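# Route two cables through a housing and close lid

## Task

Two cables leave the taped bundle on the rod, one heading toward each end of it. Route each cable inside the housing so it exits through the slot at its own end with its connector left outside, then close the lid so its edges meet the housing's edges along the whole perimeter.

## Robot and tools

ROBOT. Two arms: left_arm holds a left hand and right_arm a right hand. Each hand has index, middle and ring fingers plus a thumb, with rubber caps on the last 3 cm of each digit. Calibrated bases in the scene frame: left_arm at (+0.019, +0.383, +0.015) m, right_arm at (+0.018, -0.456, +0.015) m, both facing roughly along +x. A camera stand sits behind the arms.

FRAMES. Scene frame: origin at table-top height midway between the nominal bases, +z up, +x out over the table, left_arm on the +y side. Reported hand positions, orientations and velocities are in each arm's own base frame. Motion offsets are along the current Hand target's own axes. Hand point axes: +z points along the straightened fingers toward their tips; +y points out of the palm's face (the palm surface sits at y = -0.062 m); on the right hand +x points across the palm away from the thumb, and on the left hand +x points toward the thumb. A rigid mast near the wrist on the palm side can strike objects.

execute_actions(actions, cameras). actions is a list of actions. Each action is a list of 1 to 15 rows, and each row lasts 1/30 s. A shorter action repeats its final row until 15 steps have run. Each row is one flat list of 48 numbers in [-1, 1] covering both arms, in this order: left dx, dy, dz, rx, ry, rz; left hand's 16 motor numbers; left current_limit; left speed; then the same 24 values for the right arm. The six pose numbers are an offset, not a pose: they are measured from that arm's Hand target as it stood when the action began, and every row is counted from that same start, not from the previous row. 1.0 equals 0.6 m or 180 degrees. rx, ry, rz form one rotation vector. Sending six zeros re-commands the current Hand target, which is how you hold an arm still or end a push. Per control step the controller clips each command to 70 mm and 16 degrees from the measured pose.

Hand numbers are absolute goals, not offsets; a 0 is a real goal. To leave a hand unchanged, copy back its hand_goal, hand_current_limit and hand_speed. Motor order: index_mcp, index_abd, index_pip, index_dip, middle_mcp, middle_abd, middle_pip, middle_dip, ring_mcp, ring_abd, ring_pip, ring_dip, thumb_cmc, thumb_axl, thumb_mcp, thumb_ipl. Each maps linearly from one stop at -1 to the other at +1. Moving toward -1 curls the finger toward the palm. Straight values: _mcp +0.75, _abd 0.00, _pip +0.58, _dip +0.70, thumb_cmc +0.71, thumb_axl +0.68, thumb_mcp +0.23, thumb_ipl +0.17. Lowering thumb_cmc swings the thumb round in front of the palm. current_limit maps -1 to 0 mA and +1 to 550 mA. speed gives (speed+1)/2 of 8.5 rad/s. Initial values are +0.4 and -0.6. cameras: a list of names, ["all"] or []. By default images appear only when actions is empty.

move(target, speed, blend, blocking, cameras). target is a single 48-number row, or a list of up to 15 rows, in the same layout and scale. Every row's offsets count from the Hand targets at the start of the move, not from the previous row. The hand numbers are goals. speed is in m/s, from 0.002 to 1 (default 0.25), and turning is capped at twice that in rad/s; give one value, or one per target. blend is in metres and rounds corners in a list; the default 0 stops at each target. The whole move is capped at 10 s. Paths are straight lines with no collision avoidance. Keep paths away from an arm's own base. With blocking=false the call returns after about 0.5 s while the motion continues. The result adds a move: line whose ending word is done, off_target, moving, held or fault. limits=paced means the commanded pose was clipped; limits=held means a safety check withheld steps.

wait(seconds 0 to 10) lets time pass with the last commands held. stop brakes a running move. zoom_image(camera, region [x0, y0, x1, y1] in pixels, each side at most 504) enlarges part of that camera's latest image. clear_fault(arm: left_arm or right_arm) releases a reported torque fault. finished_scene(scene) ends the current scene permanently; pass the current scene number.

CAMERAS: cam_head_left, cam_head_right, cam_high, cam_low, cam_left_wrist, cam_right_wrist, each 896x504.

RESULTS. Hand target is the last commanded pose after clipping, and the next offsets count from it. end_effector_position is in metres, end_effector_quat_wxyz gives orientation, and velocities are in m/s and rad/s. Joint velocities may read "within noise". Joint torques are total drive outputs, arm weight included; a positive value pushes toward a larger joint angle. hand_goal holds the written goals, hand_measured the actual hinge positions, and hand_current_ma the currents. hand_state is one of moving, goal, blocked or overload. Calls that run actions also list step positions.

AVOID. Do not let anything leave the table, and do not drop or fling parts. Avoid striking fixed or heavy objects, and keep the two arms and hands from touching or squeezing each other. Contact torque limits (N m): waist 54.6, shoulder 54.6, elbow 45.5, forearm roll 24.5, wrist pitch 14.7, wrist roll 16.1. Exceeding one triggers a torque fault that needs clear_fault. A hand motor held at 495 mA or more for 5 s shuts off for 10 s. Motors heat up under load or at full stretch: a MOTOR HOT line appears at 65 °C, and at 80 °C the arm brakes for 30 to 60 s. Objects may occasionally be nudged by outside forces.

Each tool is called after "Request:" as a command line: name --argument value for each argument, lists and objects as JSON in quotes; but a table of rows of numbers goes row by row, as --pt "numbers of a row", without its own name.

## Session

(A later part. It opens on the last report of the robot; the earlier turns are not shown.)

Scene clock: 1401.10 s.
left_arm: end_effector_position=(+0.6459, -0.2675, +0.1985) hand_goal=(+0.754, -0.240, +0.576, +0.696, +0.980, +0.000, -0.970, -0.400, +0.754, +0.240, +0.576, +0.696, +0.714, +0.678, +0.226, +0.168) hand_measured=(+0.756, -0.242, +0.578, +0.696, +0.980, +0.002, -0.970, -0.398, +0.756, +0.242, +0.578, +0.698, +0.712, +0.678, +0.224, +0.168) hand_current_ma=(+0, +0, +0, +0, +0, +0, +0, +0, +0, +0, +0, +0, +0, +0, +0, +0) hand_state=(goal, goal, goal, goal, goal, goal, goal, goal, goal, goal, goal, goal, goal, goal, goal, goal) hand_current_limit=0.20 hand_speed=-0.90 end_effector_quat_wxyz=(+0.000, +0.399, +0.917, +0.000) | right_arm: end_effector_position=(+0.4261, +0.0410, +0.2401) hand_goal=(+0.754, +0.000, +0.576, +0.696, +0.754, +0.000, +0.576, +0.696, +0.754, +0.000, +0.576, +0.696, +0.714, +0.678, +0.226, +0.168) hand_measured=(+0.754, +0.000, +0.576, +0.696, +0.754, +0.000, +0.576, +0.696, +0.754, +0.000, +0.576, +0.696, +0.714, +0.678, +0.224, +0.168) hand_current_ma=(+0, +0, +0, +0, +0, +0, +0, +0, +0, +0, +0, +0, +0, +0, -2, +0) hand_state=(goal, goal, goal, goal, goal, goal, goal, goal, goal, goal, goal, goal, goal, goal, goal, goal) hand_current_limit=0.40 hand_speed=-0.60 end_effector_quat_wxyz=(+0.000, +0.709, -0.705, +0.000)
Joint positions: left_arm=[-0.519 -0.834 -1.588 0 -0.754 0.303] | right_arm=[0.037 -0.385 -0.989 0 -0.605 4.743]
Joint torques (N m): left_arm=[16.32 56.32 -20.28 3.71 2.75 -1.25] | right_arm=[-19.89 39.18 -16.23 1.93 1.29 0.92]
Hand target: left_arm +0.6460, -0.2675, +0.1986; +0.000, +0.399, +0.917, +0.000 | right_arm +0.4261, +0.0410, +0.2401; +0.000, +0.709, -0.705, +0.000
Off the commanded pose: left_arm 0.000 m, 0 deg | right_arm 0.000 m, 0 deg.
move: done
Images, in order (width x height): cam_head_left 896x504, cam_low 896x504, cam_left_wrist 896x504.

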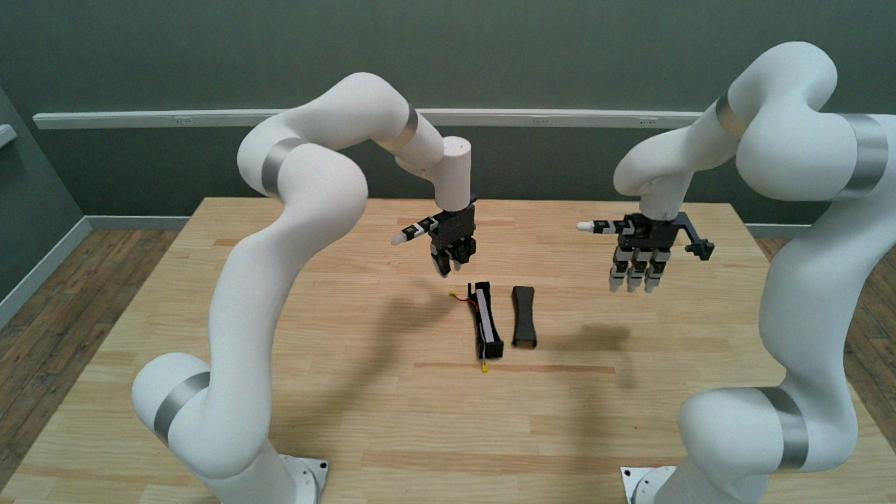

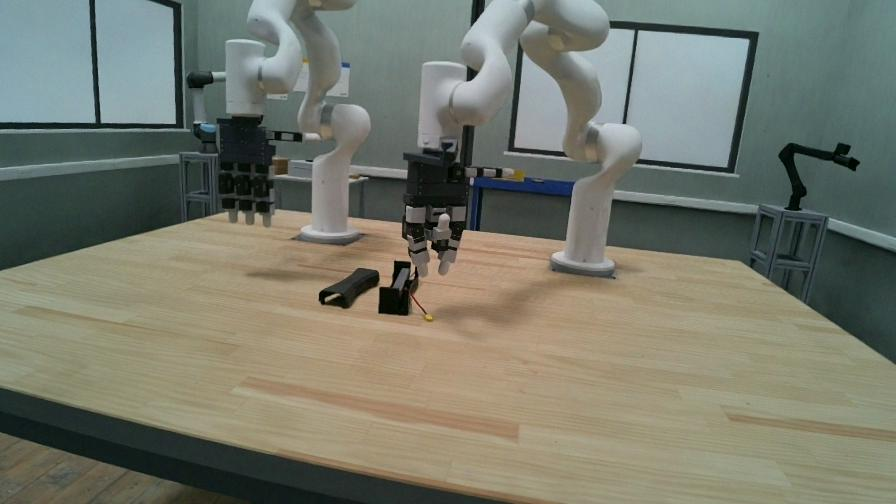

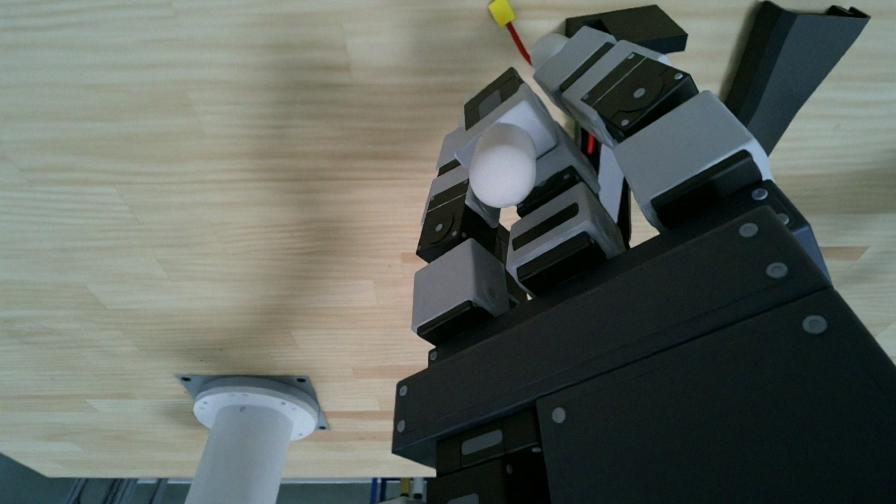

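Request:
move --target '[0,0,0.1143,0,0,0, 0.754,-0.24,0.576,0.696,0.98,0,-0.97,-0.4,0.754,0.24,0.576,0.696,0.714,0.678,0.226,0.168,0.2,-0.9, 0,0,0,0,0,0,0.754,0,0.576,0.696,0.754,0,0.576,0.696,0.754,0,0.576,0.696,0.714,0.678,0.226,0.168,0.4,-0.6]' --speed 0.12 --cameras '["cam_head_left","cam_low","cam_left_wrist"]'

Request:
zoom_image --camera "cam_left_wrist" --region '[430, 0, 580, 120]'

Request:
zoom_image --camera "cam_low" --region '[370, 240, 460, 330]'

Scene clock: 1414.03 s.
left_arm: end_effector_position=(+0.6460, -0.2675, +0.1300) hand_goal=(+0.754, -0.240, +0.576, +0.696, +0.980, +0.000, -0.970, -0.400, +0.754, +0.240, +0.576, +0.696, +0.714, +0.678, +0.226, +0.168) hand_measured=(+0.756, -0.242, +0.578, +0.696, +0.980, +0.002, -0.970, -0.398, +0.756, +0.242, +0.578, +0.698, +0.712, +0.678, +0.224, +0.168) hand_current_ma=(+0, +0, +0, +0, +0, +0, +0, +0, +0, +0, +0, +0, +0, +0, +0, +0) hand_state=(goal, goal, goal, goal, goal, goal, goal, goal, goal, goal, goal, goal, goal, goal, goal, goal) hand_current_limit=0.20 hand_speed=-0.90 end_effector_quat_wxyz=(+0.000, +0.399, +0.917, +0.000) | right_arm: end_effector_position=(+0.4261, +0.0410, +0.2401) hand_goal=(+0.754, +0.000, +0.576, +0.696, +0.754, +0.000, +0.576, +0.696, +0.754, +0.000, +0.576, +0.696, +0.714, +0.678, +0.226, +0.168) hand_measured=(+0.754, +0.000, +0.576, +0.696, +0.754, +0.000, +0.576, +0.696, +0.754, +0.000, +0.576, +0.696, +0.714, +0.678, +0.224, +0.168) hand_current_ma=(+0, +0, +0, +0, +0, +0, +0, +0, +0, +0, +0, +0, +0, +0, -2, +0) hand_state=(goal, goal, goal, goal, goal, goal, goal, goal, goal, goal, goal, goal, goal, goal, goal, goal) hand_current_limit=0.40 hand_speed=-0.60 end_effector_quat_wxyz=(+0.000, +0.709, -0.705, +0.000)
Joint positions: left_arm=[-0.519 -0.928 -1.58 0 -0.651 0.303] | right_arm=[0.037 -0.385 -0.989 0 -0.605 4.743]
Joint torques (N m): left_arm=[8.47 33.05 -36.84 0.22 2.71 -0.29] | right_arm=[-19.77 39.02 -16.2 1.87 1.32 1.03]
Hand target: left_arm +0.6460, -0.2675, +0.1300; +0.000, +0.399, +0.917, +0.000 | right_arm +0.4261, +0.0410, +0.2401; +0.000, +0.709, -0.705, +0.000
Off the commanded pose: left_arm 0.000 m, 0 deg | right_arm 0.000 m, 0 deg.
move: done
Images, in order (width x height): cam_head_left 896x504, cam_low 896x504, cam_left_wrist 896x504.

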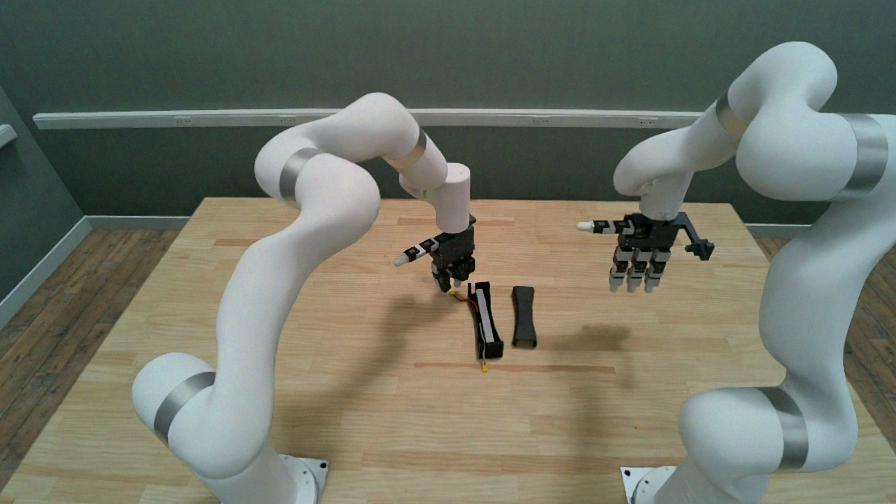

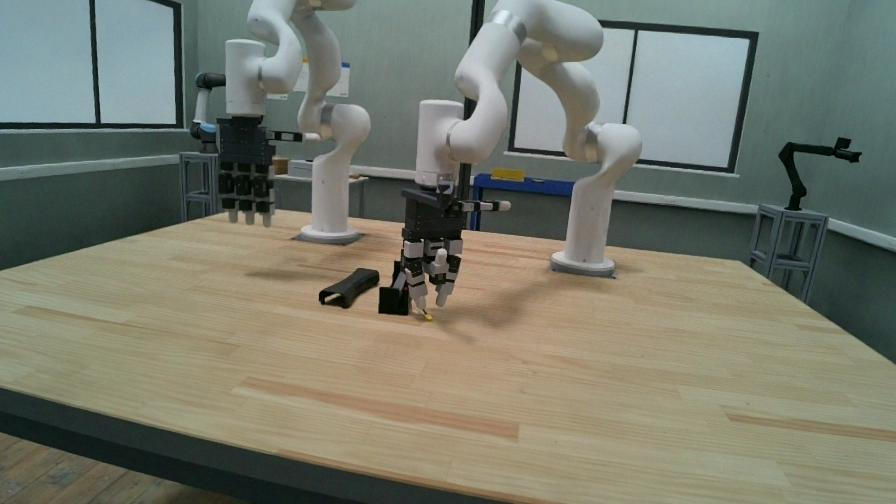

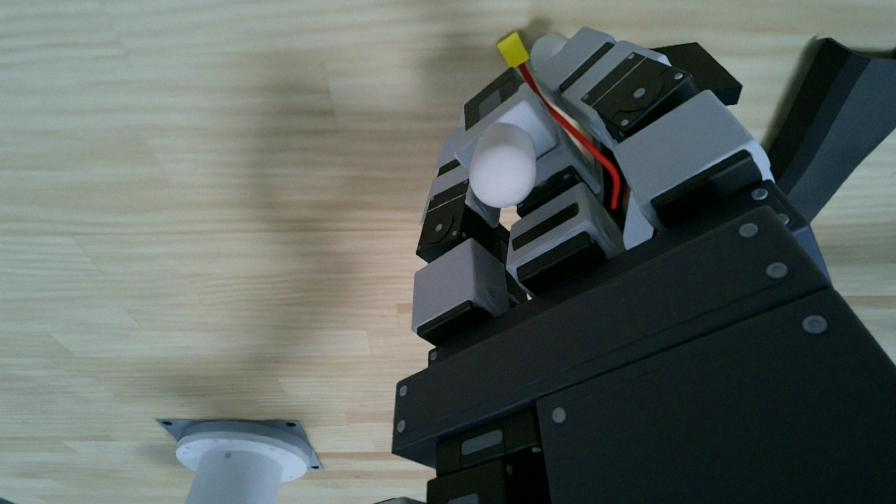

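Scaled by 3.360 from the camera's 896x504 image, which has a finer 1280x720 frame.

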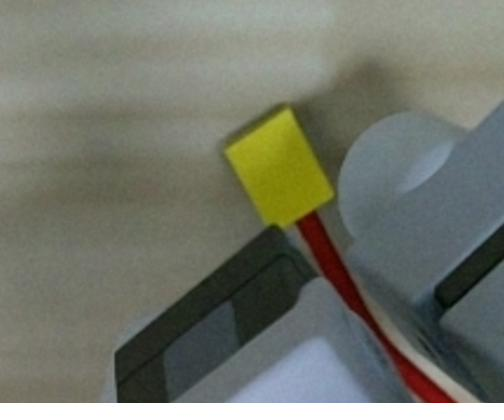

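Scaled by 5.600 from the camera's 896x504 image, which has a finer 1280x720 frame.

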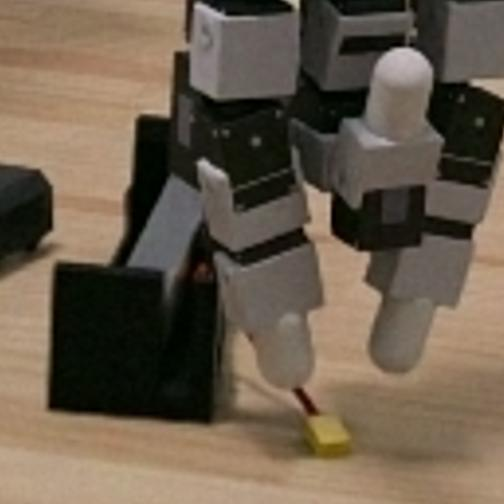

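Request:
move --target '[0.0067,0,0.04,0,0,0, 0.754,-0.24,0.576,0.696,0.98,0,-0.97,-0.4,0.754,0.24,0.576,0.696,0.714,0.678,0.226,0.168,0.2,-0.9, 0,0,0,0,0,0,0.754,0,0.576,0.696,0.754,0,0.576,0.696,0.754,0,0.576,0.696,0.714,0.678,0.226,0.168,0.4,-0.6]' --speed 0.06 --cameras '["cam_head_left","cam_low","cam_left_wrist"]'

Request:
zoom_image --camera "cam_left_wrist" --region '[430, 0, 580, 120]'

Request:
zoom_image --camera "cam_low" --region '[370, 240, 460, 330]'

Request:
zoom_image --camera "cam_head_left" --region '[430, 250, 510, 330]'

Scene clock: 1439.47 s.
left_arm: end_effector_position=(+0.6432, -0.2646, +0.1060) hand_goal=(+0.754, -0.240, +0.576, +0.696, +0.980, +0.000, -0.970, -0.400, +0.754, +0.240, +0.576, +0.696, +0.714, +0.678, +0.226, +0.168) hand_measured=(+0.756, -0.242, +0.578, +0.696, +0.980, +0.002, -0.970, -0.398, +0.756, +0.242, +0.578, +0.698, +0.712, +0.678, +0.224, +0.168) hand_current_ma=(+0, +0, +0, +0, +0, +0, +0, +0, +0, +0, +0, +0, +0, +0, +0, +0) hand_state=(goal, goal, goal, goal, goal, goal, goal, goal, goal, goal, goal, goal, goal, goal, goal, goal) hand_current_limit=0.20 hand_speed=-0.90 end_effector_quat_wxyz=(+0.000, +0.399, +0.917, +0.000) | right_arm: end_effector_position=(+0.4261, +0.0410, +0.2401) hand_goal=(+0.754, +0.000, +0.576, +0.696, +0.754, +0.000, +0.576, +0.696, +0.754, +0.000, +0.576, +0.696, +0.714, +0.678, +0.226, +0.168) hand_measured=(+0.754, +0.000, +0.576, +0.696, +0.754, +0.000, +0.576, +0.696, +0.754, +0.000, +0.576, +0.696, +0.714, +0.678, +0.224, +0.168) hand_current_ma=(+0, +0, +0, +0, +0, +0, +0, +0, +0, +0, +0, +0, +0, +0, -2, +0) hand_state=(goal, goal, goal, goal, goal, goal, goal, goal, goal, goal, goal, goal, goal, goal, goal, goal) hand_current_limit=0.40 hand_speed=-0.60 end_effector_quat_wxyz=(+0.000, +0.709, -0.705, +0.000)
Joint positions: left_arm=[-0.517 -0.956 -1.568 0 -0.611 0.305] | right_arm=[0.037 -0.385 -0.989 0 -0.605 4.743]
Joint torques (N m): left_arm=[16.38 33.54 -17.83 -1.17 2.69 1.06] | right_arm=[-20.25 38.59 -16.11 1.97 1.4 0.94]
Hand target: left_arm +0.6432, -0.2645, +0.1060; +0.000, +0.399, +0.917, +0.000 | right_arm +0.4261, +0.0410, +0.2401; +0.000, +0.709, -0.705, +0.000
Off the commanded pose: left_arm 0.000 m, 0 deg | right_arm 0.000 m, 0 deg.
move: done
Images, in order (width x height): cam_head_left 896x504, cam_low 896x504, cam_left_wrist 896x504.

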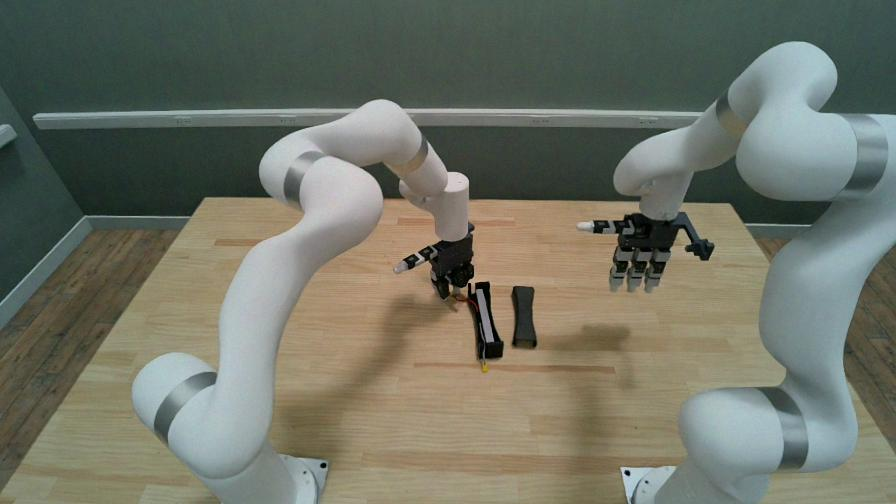

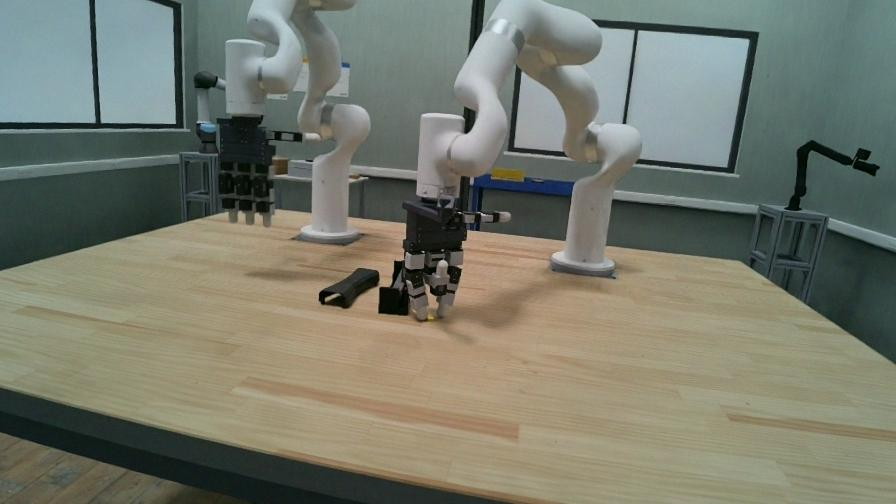

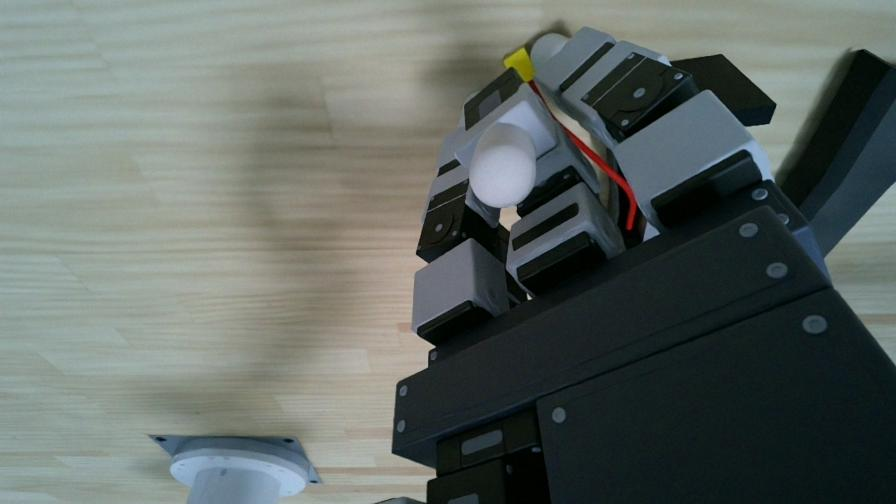

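Scaled by 3.360 from the camera's 896x504 image, which has a finer 1280x720 frame.

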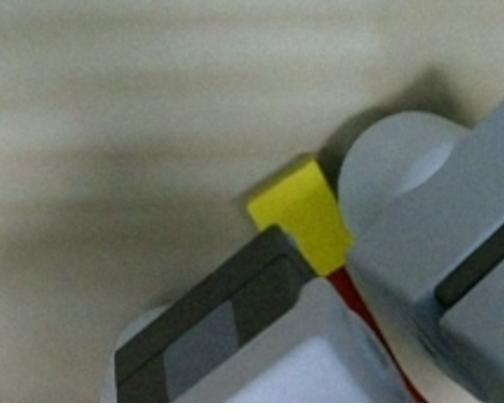

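Scaled by 5.600 from the camera's 896x504 image, which has a finer 1280x720 frame.

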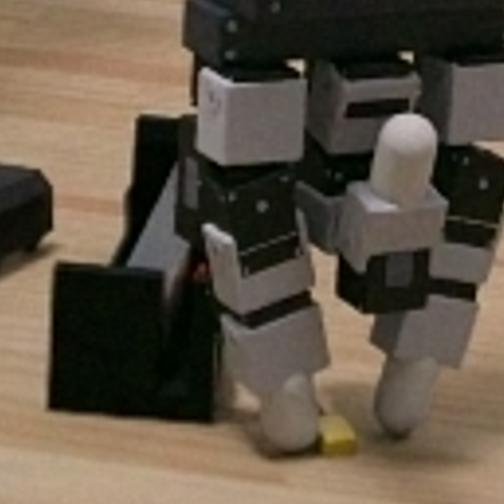

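Scaled by 6.300 from the camera's 896x504 image, which has a finer 1280x720 frame.

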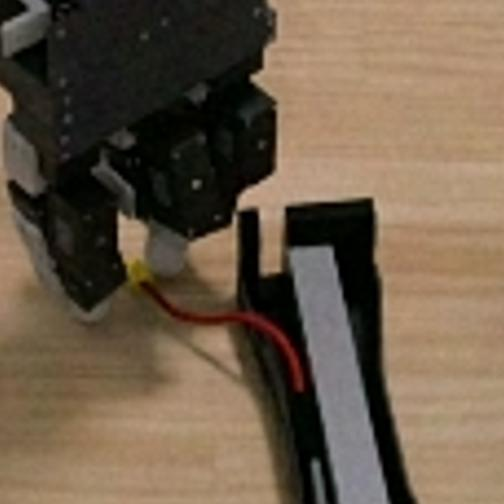

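Request:
move --target '[-0.0075,-0.005,0,0,0,0, 0.754,-0.24,0.576,0.696,0.98,0,-0.97,-0.4,0.754,0.24,0.576,0.696,0.714,0.678,0.226,0.168,0.2,-0.9, 0,0,0,0,0,0,0.754,0,0.576,0.696,0.754,0,0.576,0.696,0.754,0,0.576,0.696,0.714,0.678,0.226,0.168,0.4,-0.6]' --speed 0.04 --cameras '["cam_head_left","cam_low","cam_left_wrist"]'

Request:
zoom_image --camera "cam_left_wrist" --region '[430, 0, 580, 120]'

Request:
zoom_image --camera "cam_low" --region '[370, 240, 460, 330]'

Scene clock: 1483.20 s.
left_arm: end_effector_position=(+0.6441, -0.2699, +0.1060) hand_goal=(+0.754, -0.240, +0.576, +0.696, +0.980, +0.000, -0.970, -0.400, +0.754, +0.240, +0.576, +0.696, +0.714, +0.678, +0.226, +0.168) hand_measured=(+0.756, -0.242, +0.578, +0.696, +0.980, +0.002, -0.970, -0.398, +0.756, +0.242, +0.578, +0.698, +0.712, +0.678, +0.224, +0.168) hand_current_ma=(+0, +0, +0, +0, +0, +0, +0, +0, +0, +0, +0, +0, +0, +0, +0, +0) hand_state=(goal, goal, goal, goal, goal, goal, goal, goal, goal, goal, goal, goal, goal, goal, goal, goal) hand_current_limit=0.20 hand_speed=-0.90 end_effector_quat_wxyz=(+0.000, +0.399, +0.917, +0.000) | right_arm: end_effector_position=(+0.4261, +0.0410, +0.2401) hand_goal=(+0.754, +0.000, +0.576, +0.696, +0.754, +0.000, +0.576, +0.696, +0.754, +0.000, +0.576, +0.696, +0.714, +0.678, +0.226, +0.168) hand_measured=(+0.754, +0.000, +0.576, +0.696, +0.754, +0.000, +0.576, +0.696, +0.754, +0.000, +0.576, +0.696, +0.714, +0.678, +0.224, +0.168) hand_current_ma=(+0, +0, +0, +0, +0, +0, +0, +0, +0, +0, +0, +0, +0, +0, -2, +0) hand_state=(goal, goal, goal, goal, goal, goal, goal, goal, goal, goal, goal, goal, goal, goal, goal, goal) hand_current_limit=0.40 hand_speed=-0.60 end_effector_quat_wxyz=(+0.000, +0.709, -0.705, +0.000)
Joint positions: left_arm=[-0.523 -0.964 -1.582 0 -0.618 0.299] | right_arm=[0.037 -0.385 -0.989 0 -0.605 4.743]
Joint torques (N m): left_arm=[-14.41 33.39 -36.22 -0.92 -2.53 -1.2] | right_arm=[-19.93 39.05 -16.1 1.65 1.47 1.02]
Hand target: left_arm +0.6441, -0.2699, +0.1060; +0.000, +0.399, +0.917, +0.000 | right_arm +0.4261, +0.0410, +0.2401; +0.000, +0.709, -0.705, +0.000
Off the commanded pose: left_arm 0.000 m, 0 deg | right_arm 0.000 m, 0 deg.
move: done
Images, in order (width x height): cam_head_left 896x504, cam_low 896x504, cam_left_wrist 896x504.

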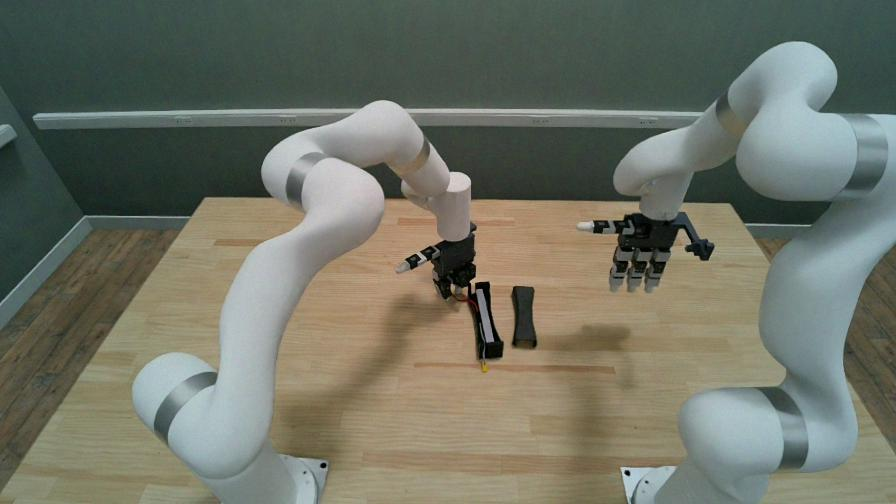

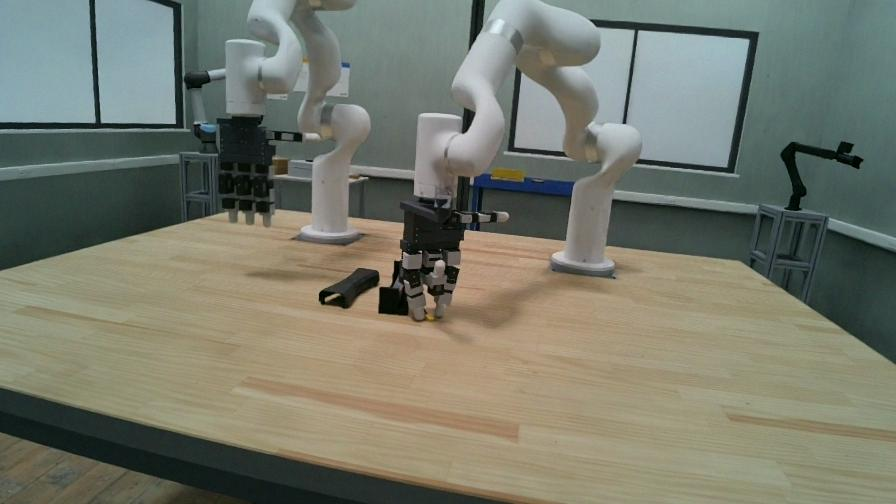

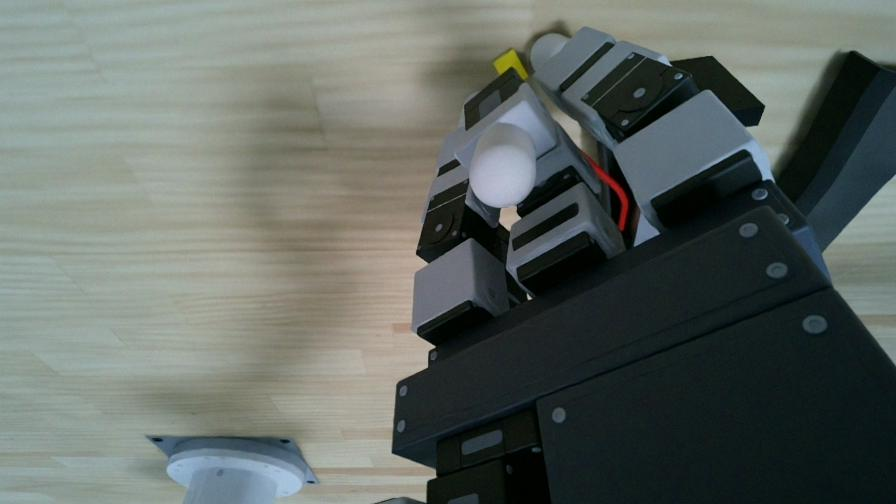

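Scaled by 3.360 from the camera's 896x504 image, which has a finer 1280x720 frame.

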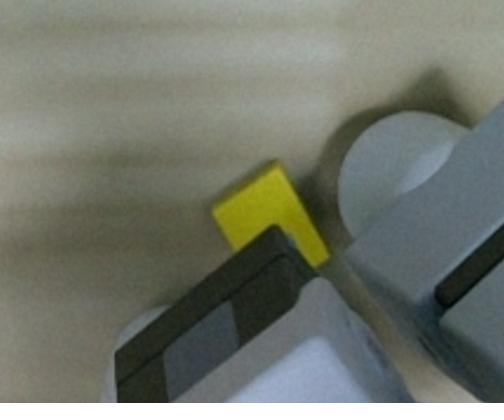

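Scaled by 5.600 from the camera's 896x504 image, which has a finer 1280x720 frame.

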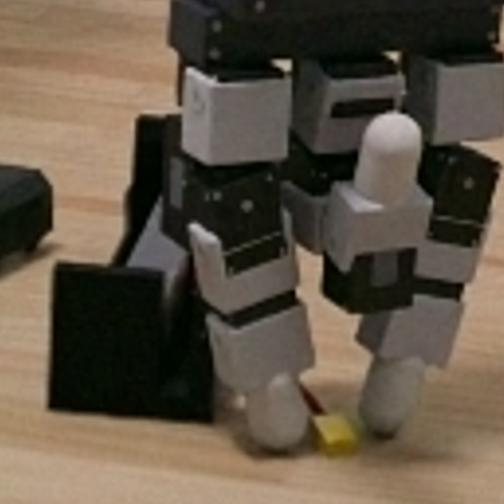

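Request:
move --pt "0 0 0.002 0 0 0 0.754 -0.24 0.576 0.696 0.98 0 -0.97 -0.4 0.754 0.24 0.576 0.696 0.714 0.678 0.226 0.168 0.2 -0.9 0 0 0 0 0 0 0.754 0 0.576 0.696 0.754 0 0.576 0.696 0.754 0 0.576 0.696 0.714 0.678 0.226 0.168 0.4 -0.6" --pt "0 0 0.002 0 0 0 0.754 -0.33 0.576 0.696 0.98 0 -0.97 -0.4 0.754 0.33 0.576 0.696 0.714 0.678 0.226 0.168 0.2 -0.9 0 0 0 0 0 0 0.754 0 0.576 0.696 0.754 0 0.576 0.696 0.754 0 0.576 0.696 0.714 0.678 0.226 0.168 0.4 -0.6" --pt "0 0 0.009 0 0 0 0.754 -0.33 0.576 0.696 0.98 0 -0.97 -0.4 0.754 0.33 0.576 0.696 0.714 0.678 0.226 0.168 0.2 -0.9 0 0 0 0 0 0 0.754 0 0.576 0.696 0.754 0 0.576 0.696 0.754 0 0.576 0.696 0.714 0.678 0.226 0.168 0.4 -0.6" --pt "0 0 0.009 0 0 0 0.754 -0.50 0.576 0.696 0.98 0 -0.97 -0.4 0.754 0.50 0.576 0.696 0.714 0.678 0.226 0.168 0.2 -0.9 0 0 0 0 0 0 0.754 0 0.576 0.696 0.754 0 0.576 0.696 0.754 0 0.576 0.696 0.714 0.678 0.226 0.168 0.4 -0.6" --speed 0.04 --cameras '["cam_low","cam_left_wrist"]'

Request:
zoom_image --camera "cam_left_wrist" --region '[430, 0, 580, 120]'

Request:
zoom_image --camera "cam_low" --region '[370, 240, 460, 330]'

Scene clock: 1503.70 s.
left_arm: end_effector_position=(+0.6443, -0.2700, +0.1012) hand_goal=(+0.754, -0.500, +0.576, +0.696, +0.980, +0.000, -0.970, -0.400, +0.754, +0.500, +0.576, +0.696, +0.714, +0.678, +0.226, +0.168) hand_measured=(+0.756, -0.322, +0.578, +0.696, +0.980, +0.002, -0.970, -0.398, +0.756, +0.336, +0.578, +0.698, +0.712, +0.678, +0.224, +0.168) hand_current_ma=(+0, +326, +0, +0, +0, +0, +0, +0, +0, -330, +0, +0, +0, +0, +0, +0) hand_state=(goal, blocked, goal, goal, goal, goal, goal, goal, goal, blocked, goal, goal, goal, goal, goal, goal) hand_current_limit=0.20 hand_speed=-0.90 end_effector_quat_wxyz=(+0.001, +0.399, +0.917, +0.000) | right_arm: end_effector_position=(+0.4261, +0.0410, +0.2401) hand_goal=(+0.754, +0.000, +0.576, +0.696, +0.754, +0.000, +0.576, +0.696, +0.754, +0.000, +0.576, +0.696, +0.714, +0.678, +0.226, +0.168) hand_measured=(+0.754, +0.000, +0.576, +0.696, +0.754, +0.000, +0.576, +0.696, +0.754, +0.000, +0.576, +0.696, +0.714, +0.678, +0.224, +0.168) hand_current_ma=(+0, +0, +0, +0, +0, +0, +0, +0, +0, +0, +0, +0, +0, +0, -2, +0) hand_state=(goal, goal, goal, goal, goal, goal, goal, goal, goal, goal, goal, goal, goal, goal, goal, goal) hand_current_limit=0.40 hand_speed=-0.60 end_effector_quat_wxyz=(+0.000, +0.709, -0.705, +0.000)
Joint positions: left_arm=[-0.523 -0.972 -1.583 0 -0.61 0.299] | right_arm=[0.037 -0.385 -0.989 0 -0.605 4.743]
Joint torques (N m): left_arm=[-11.76 8.34 2.7 3.05 4.03 -1.27] | right_arm=[-20.09 38.8 -16.25 1.96 1.61 0.91]
Hand target: left_arm +0.6441, -0.2699, +0.1006; +0.000, +0.399, +0.917, +0.000 | right_arm +0.4261, +0.0410, +0.2401; +0.000, +0.709, -0.705, +0.000
Off the commanded pose: left_arm 0.001 m, 0 deg | right_arm 0.000 m, 0 deg.
move: done
Images, in order (width x height): cam_low 896x504, cam_left_wrist 896x504.

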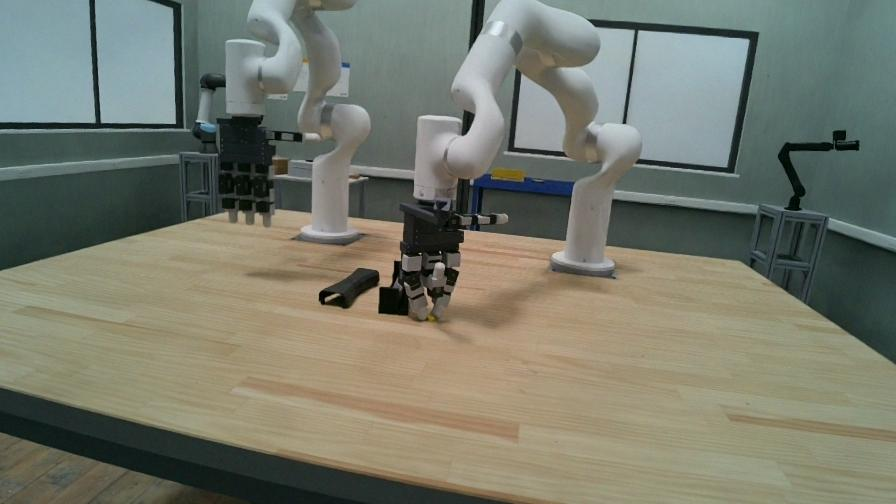

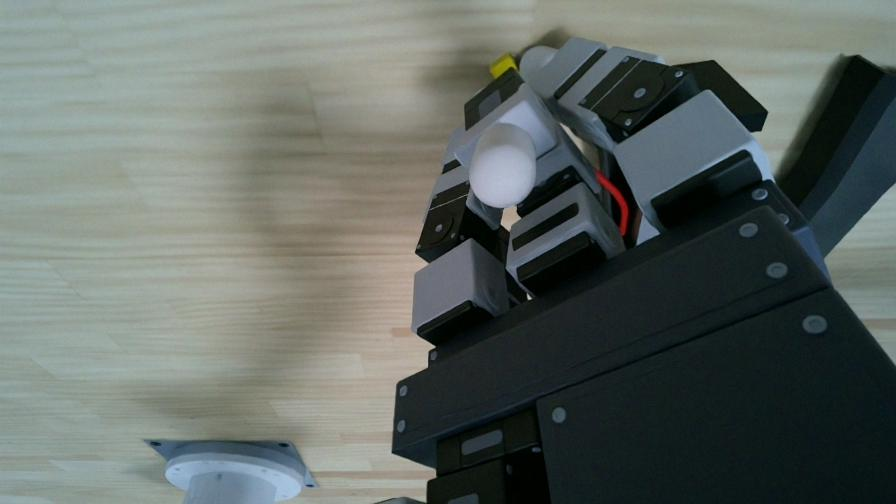

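Scaled by 3.360 from the camera's 896x504 image, which has a finer 1280x720 frame.

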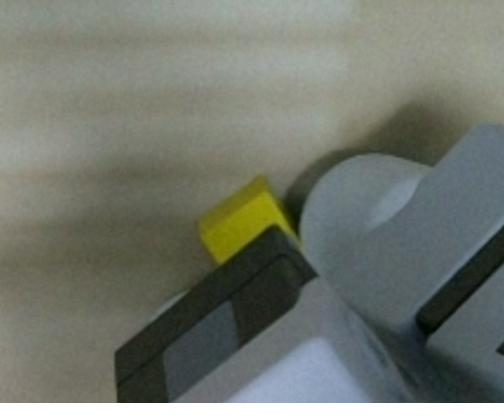

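Scaled by 5.600 from the camera's 896x504 image, which has a finer 1280x720 frame.

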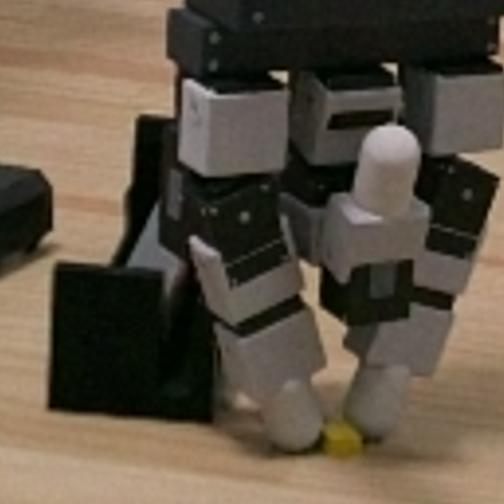

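Request:
move --pt "-0.0021 -0.0136 -0.0587 0 0 0 0.754 -0.50 0.576 0.696 0.98 0 -0.97 -0.4 0.754 0.50 0.576 0.696 0.714 0.678 0.226 0.168 0.2 -0.9 0 0 0 0 0 0 0.754 0 0.576 0.696 0.754 0 0.576 0.696 0.754 0 0.576 0.696 0.714 0.678 0.226 0.168 0.4 -0.6" --pt "-0.006 -0.0346 -0.1037 0 0 0 0.754 -0.50 0.576 0.696 0.98 0 -0.97 -0.4 0.754 0.50 0.576 0.696 0.714 0.678 0.226 0.168 0.2 -0.9 0 0 0 0 0 0 0.754 0 0.576 0.696 0.754 0 0.576 0.696 0.754 0 0.576 0.696 0.714 0.678 0.226 0.168 0.4 -0.6" --pt "-0.0072 -0.0534 -0.1253 0 0 0 0.754 -0.50 0.576 0.696 0.98 0 -0.97 -0.4 0.754 0.50 0.576 0.696 0.714 0.678 0.226 0.168 0.2 -0.9 0 0 0 0 0 0 0.754 0 0.576 0.696 0.754 0 0.576 0.696 0.754 0 0.576 0.696 0.714 0.678 0.226 0.168 0.4 -0.6" --speed 0.05 --blend '[0.005,0.005,0]' --cameras '["cam_low","cam_left_wrist","cam_head_left"]'

Request:
zoom_image --camera "cam_head_left" --region '[430, 220, 510, 300]'

Request:
zoom_image --camera "cam_low" --region '[370, 230, 460, 320]'

Scene clock: 1547.97 s.
left_arm: end_effector_position=(+0.6236, -0.2948, +0.1757) hand_goal=(+0.754, -0.500, +0.576, +0.696, +0.980, +0.000, -0.970, -0.400, +0.754, +0.500, +0.576, +0.696, +0.714, +0.678, +0.226, +0.168) hand_measured=(+0.750, -0.326, +0.574, +0.696, +0.980, +0.002, -0.970, -0.398, +0.748, +0.338, +0.574, +0.696, +0.712, +0.678, +0.224, +0.168) hand_current_ma=(-1, +330, +0, +0, +0, +0, +0, +0, -1, -328, +0, +0, +0, +0, +0, +0) hand_state=(goal, blocked, goal, goal, goal, goal, goal, goal, goal, blocked, goal, goal, goal, goal, goal, goal) hand_current_limit=0.20 hand_speed=-0.90 end_effector_quat_wxyz=(+0.000, +0.399, +0.917, +0.000) | right_arm: end_effector_position=(+0.4261, +0.0410, +0.2401) hand_goal=(+0.754, +0.000, +0.576, +0.696, +0.754, +0.000, +0.576, +0.696, +0.754, +0.000, +0.576, +0.696, +0.714, +0.678, +0.226, +0.168) hand_measured=(+0.754, +0.000, +0.576, +0.696, +0.754, +0.000, +0.576, +0.696, +0.754, +0.000, +0.576, +0.696, +0.714, +0.678, +0.224, +0.168) hand_current_ma=(+0, +0, +0, +0, +0, +0, +0, +0, +0, +0, +0, +0, +0, +0, -2, +0) hand_state=(goal, goal, goal, goal, goal, goal, goal, goal, goal, goal, goal, goal, goal, goal, goal, goal) hand_current_limit=0.40 hand_speed=-0.60 end_effector_quat_wxyz=(+0.000, +0.709, -0.705, +0.000)
Joint positions: left_arm=[-0.569 -0.852 -1.562 0 -0.71 0.252] | right_arm=[0.037 -0.385 -0.989 0 -0.605 4.743]
Joint torques (N m): left_arm=[-13.34 56.29 -19.4 3.71 -2.58 -1.27] | right_arm=[-20.02 38.48 -15.86 1.92 1.61 1.01]
Hand target: left_arm +0.6236, -0.2948, +0.1758; +0.000, +0.399, +0.917, +0.000 | right_arm +0.4261, +0.0410, +0.2401; +0.000, +0.709, -0.705, +0.000
Off the commanded pose: left_arm 0.000 m, 0 deg | right_arm 0.000 m, 0 deg.
move: done
Images, in order (width x height): cam_head_left 896x504, cam_low 896x504, cam_left_wrist 896x504.

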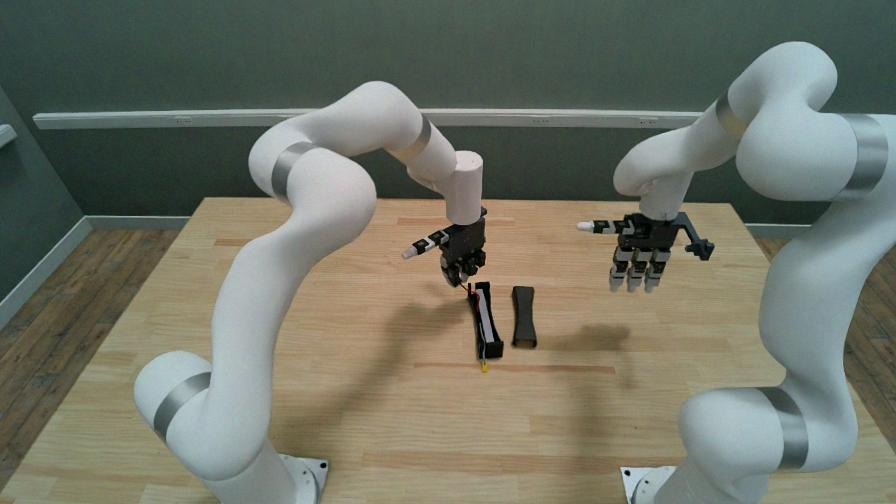

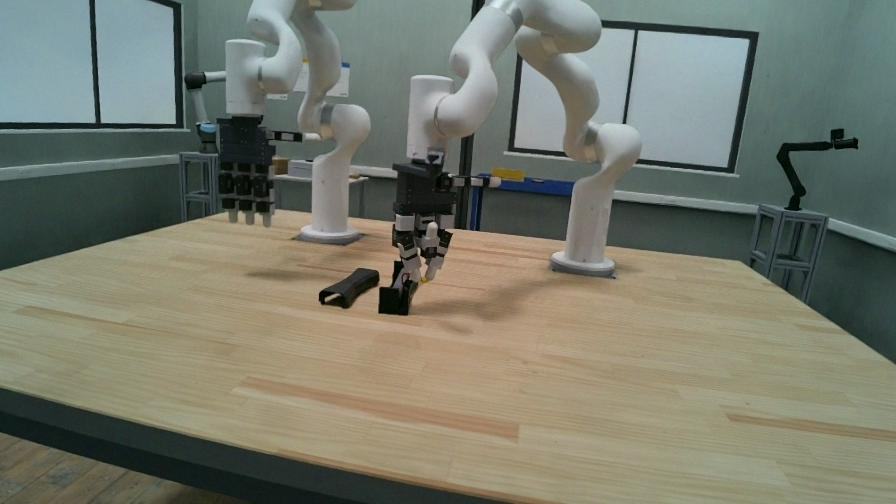

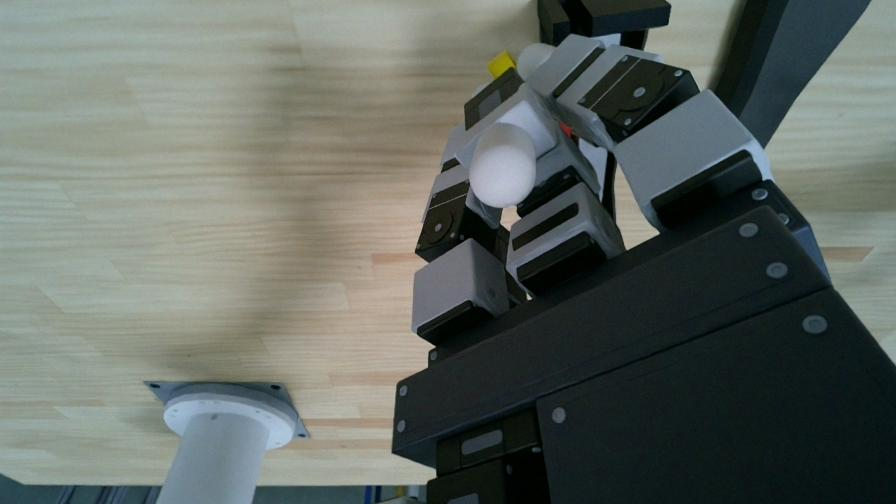

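Scaled by 6.300 from the camera's 896x504 image, which has a finer 1280x720 frame.

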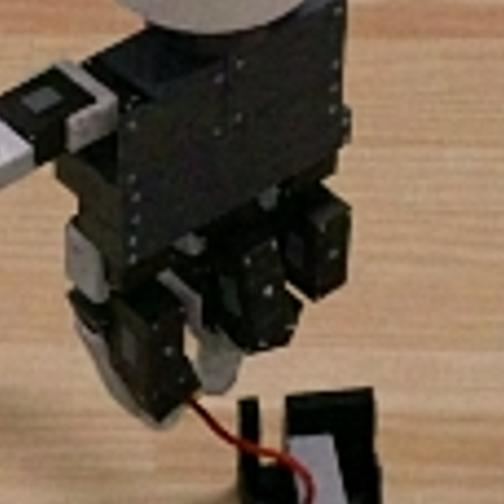

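Scaled by 5.600 from the camera's 896x504 image, which has a finer 1280x720 frame.

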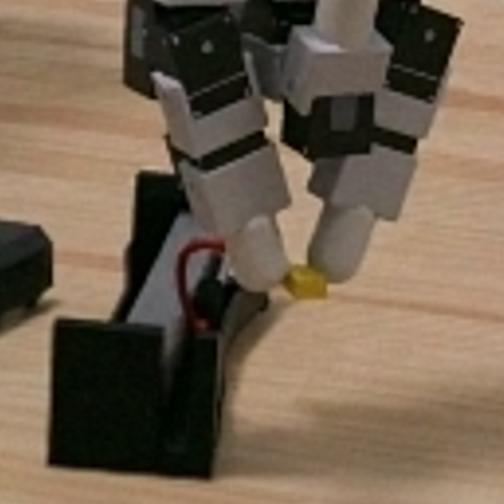

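Request:
move --pt "-0.0134 -0.0228 -0.0083 0 0 0 0.754 -0.50 0.576 0.696 0.98 0 -0.97 -0.4 0.754 0.50 0.576 0.696 0.714 0.678 0.226 0.168 0.2 -0.9 0 0 0 0 0 0 0.754 0 0.576 0.696 0.754 0 0.576 0.696 0.754 0 0.576 0.696 0.714 0.678 0.226 0.168 0.4 -0.6" --pt "-0.122 -0.0237 -0.0083 0 0 0.1833 0.754 -0.50 0.576 0.696 0.98 0 -0.97 -0.4 0.754 0.50 0.576 0.696 0.714 0.678 0.226 0.168 0.2 -0.9 0 0 0 0 0 0 0.754 0 0.576 0.696 0.754 0 0.576 0.696 0.754 0 0.576 0.696 0.714 0.678 0.226 0.168 0.4 -0.6" --speed 0.06 --blend '[0.005,0]' --cameras '["cam_low","cam_left_wrist","cam_head_left"]'

Request:
zoom_image --camera "cam_head_left" --region '[430, 220, 510, 300]'

Request:
zoom_image --camera "cam_low" --region '[370, 230, 460, 320]'

Scene clock: 1568.03 s.
left_arm: end_effector_position=(+0.6630, -0.3581, +0.1808) hand_goal=(+0.754, -0.500, +0.576, +0.696, +0.980, +0.000, -0.970, -0.400, +0.754, +0.500, +0.576, +0.696, +0.714, +0.678, +0.226, +0.168) hand_measured=(+0.750, -0.326, +0.574, +0.696, +0.980, +0.002, -0.970, -0.398, +0.748, +0.338, +0.574, +0.696, +0.712, +0.678, +0.224, +0.168) hand_current_ma=(-1, +330, +0, +0, +0, +0, +0, +0, -1, -327, +0, +0, +0, +0, +0, +0) hand_state=(goal, blocked, goal, goal, goal, goal, goal, goal, goal, blocked, goal, goal, goal, goal, goal, goal) hand_current_limit=0.20 hand_speed=-0.90 end_effector_quat_wxyz=(+0.000, +0.643, +0.766, +0.000) | right_arm: end_effector_position=(+0.4261, +0.0410, +0.2401) hand_goal=(+0.754, +0.000, +0.576, +0.696, +0.754, +0.000, +0.576, +0.696, +0.754, +0.000, +0.576, +0.696, +0.714, +0.678, +0.226, +0.168) hand_measured=(+0.754, +0.000, +0.576, +0.696, +0.754, +0.000, +0.576, +0.696, +0.754, +0.000, +0.576, +0.696, +0.714, +0.678, +0.224, +0.168) hand_current_ma=(+0, +0, +0, +0, +0, +0, +0, +0, +0, +0, +0, +0, +0, +0, -2, +0) hand_state=(goal, goal, goal, goal, goal, goal, goal, goal, goal, goal, goal, goal, goal, goal, goal, goal) hand_current_limit=0.40 hand_speed=-0.60 end_effector_quat_wxyz=(+0.000, +0.709, -0.705, +0.000)
Joint positions: left_arm=[-0.595 -0.892 -1.645 0 -0.753 0.802] | right_arm=[0.037 -0.385 -0.989 0 -0.605 4.743]
Joint torques (N m): left_arm=[15.83 32.95 -38.21 -0.73 -2.52 1.16] | right_arm=[-19.44 38.61 -15.9 1.94 1.59 0.91]
Hand target: left_arm +0.6630, -0.3581, +0.1808; +0.000, +0.643, +0.766, +0.000 | right_arm +0.4261, +0.0410, +0.2401; +0.000, +0.709, -0.705, +0.000
Off the commanded pose: left_arm 0.000 m, 0 deg | right_arm 0.000 m, 0 deg.
move: done
Images, in order (width x height): cam_head_left 896x504, cam_low 896x504, cam_left_wrist 896x504.

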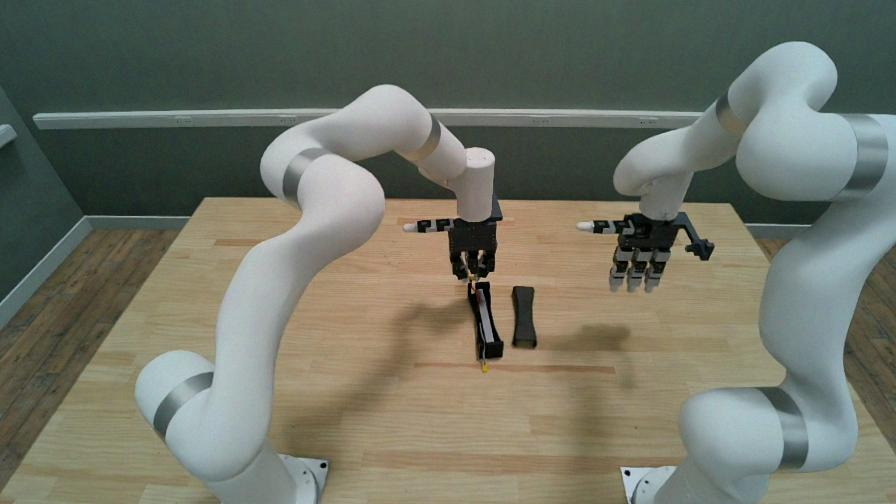

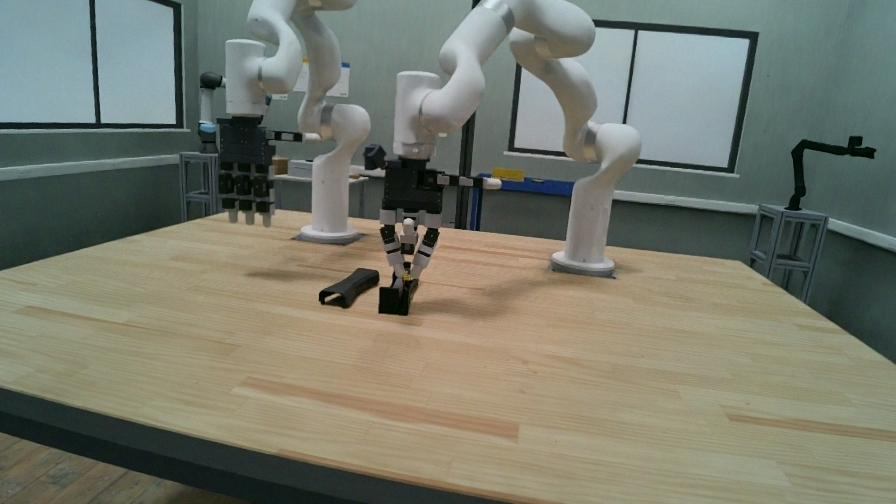

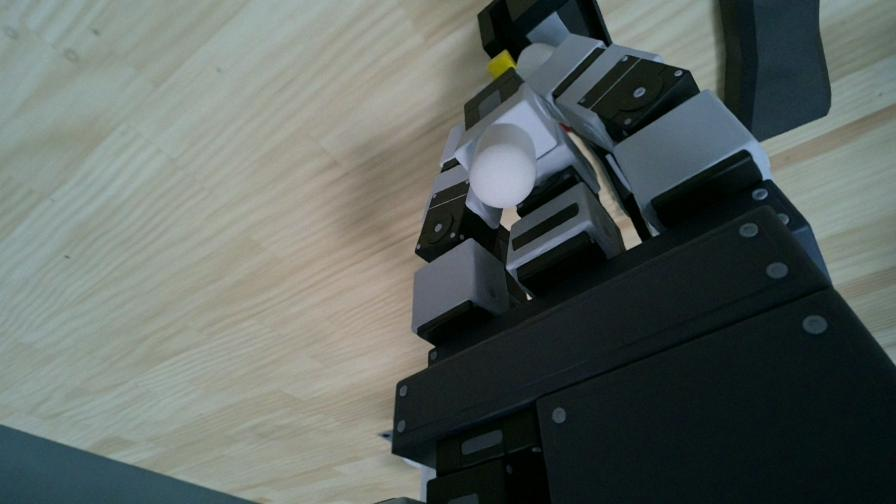

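Scaled by 6.300 from the camera's 896x504 image, which has a finer 1280x720 frame.

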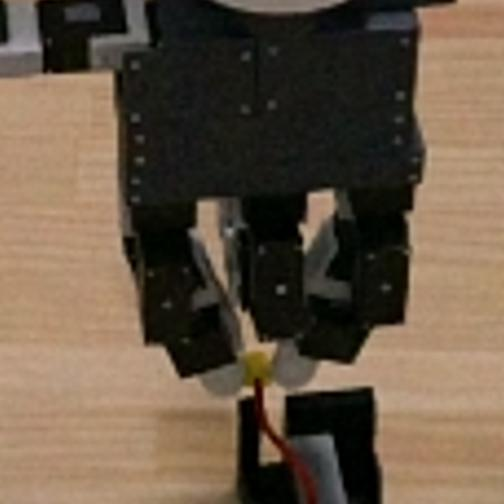

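Scaled by 5.600 from the camera's 896x504 image, which has a finer 1280x720 frame.

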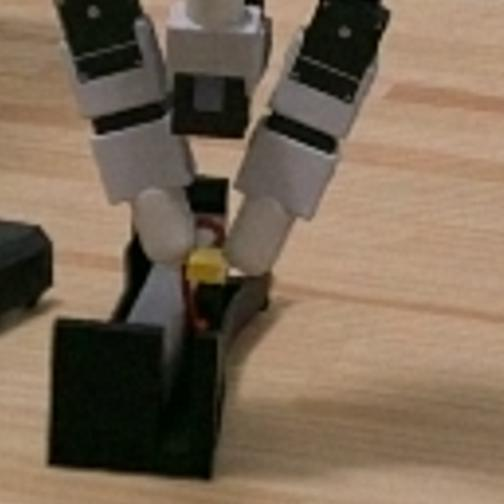

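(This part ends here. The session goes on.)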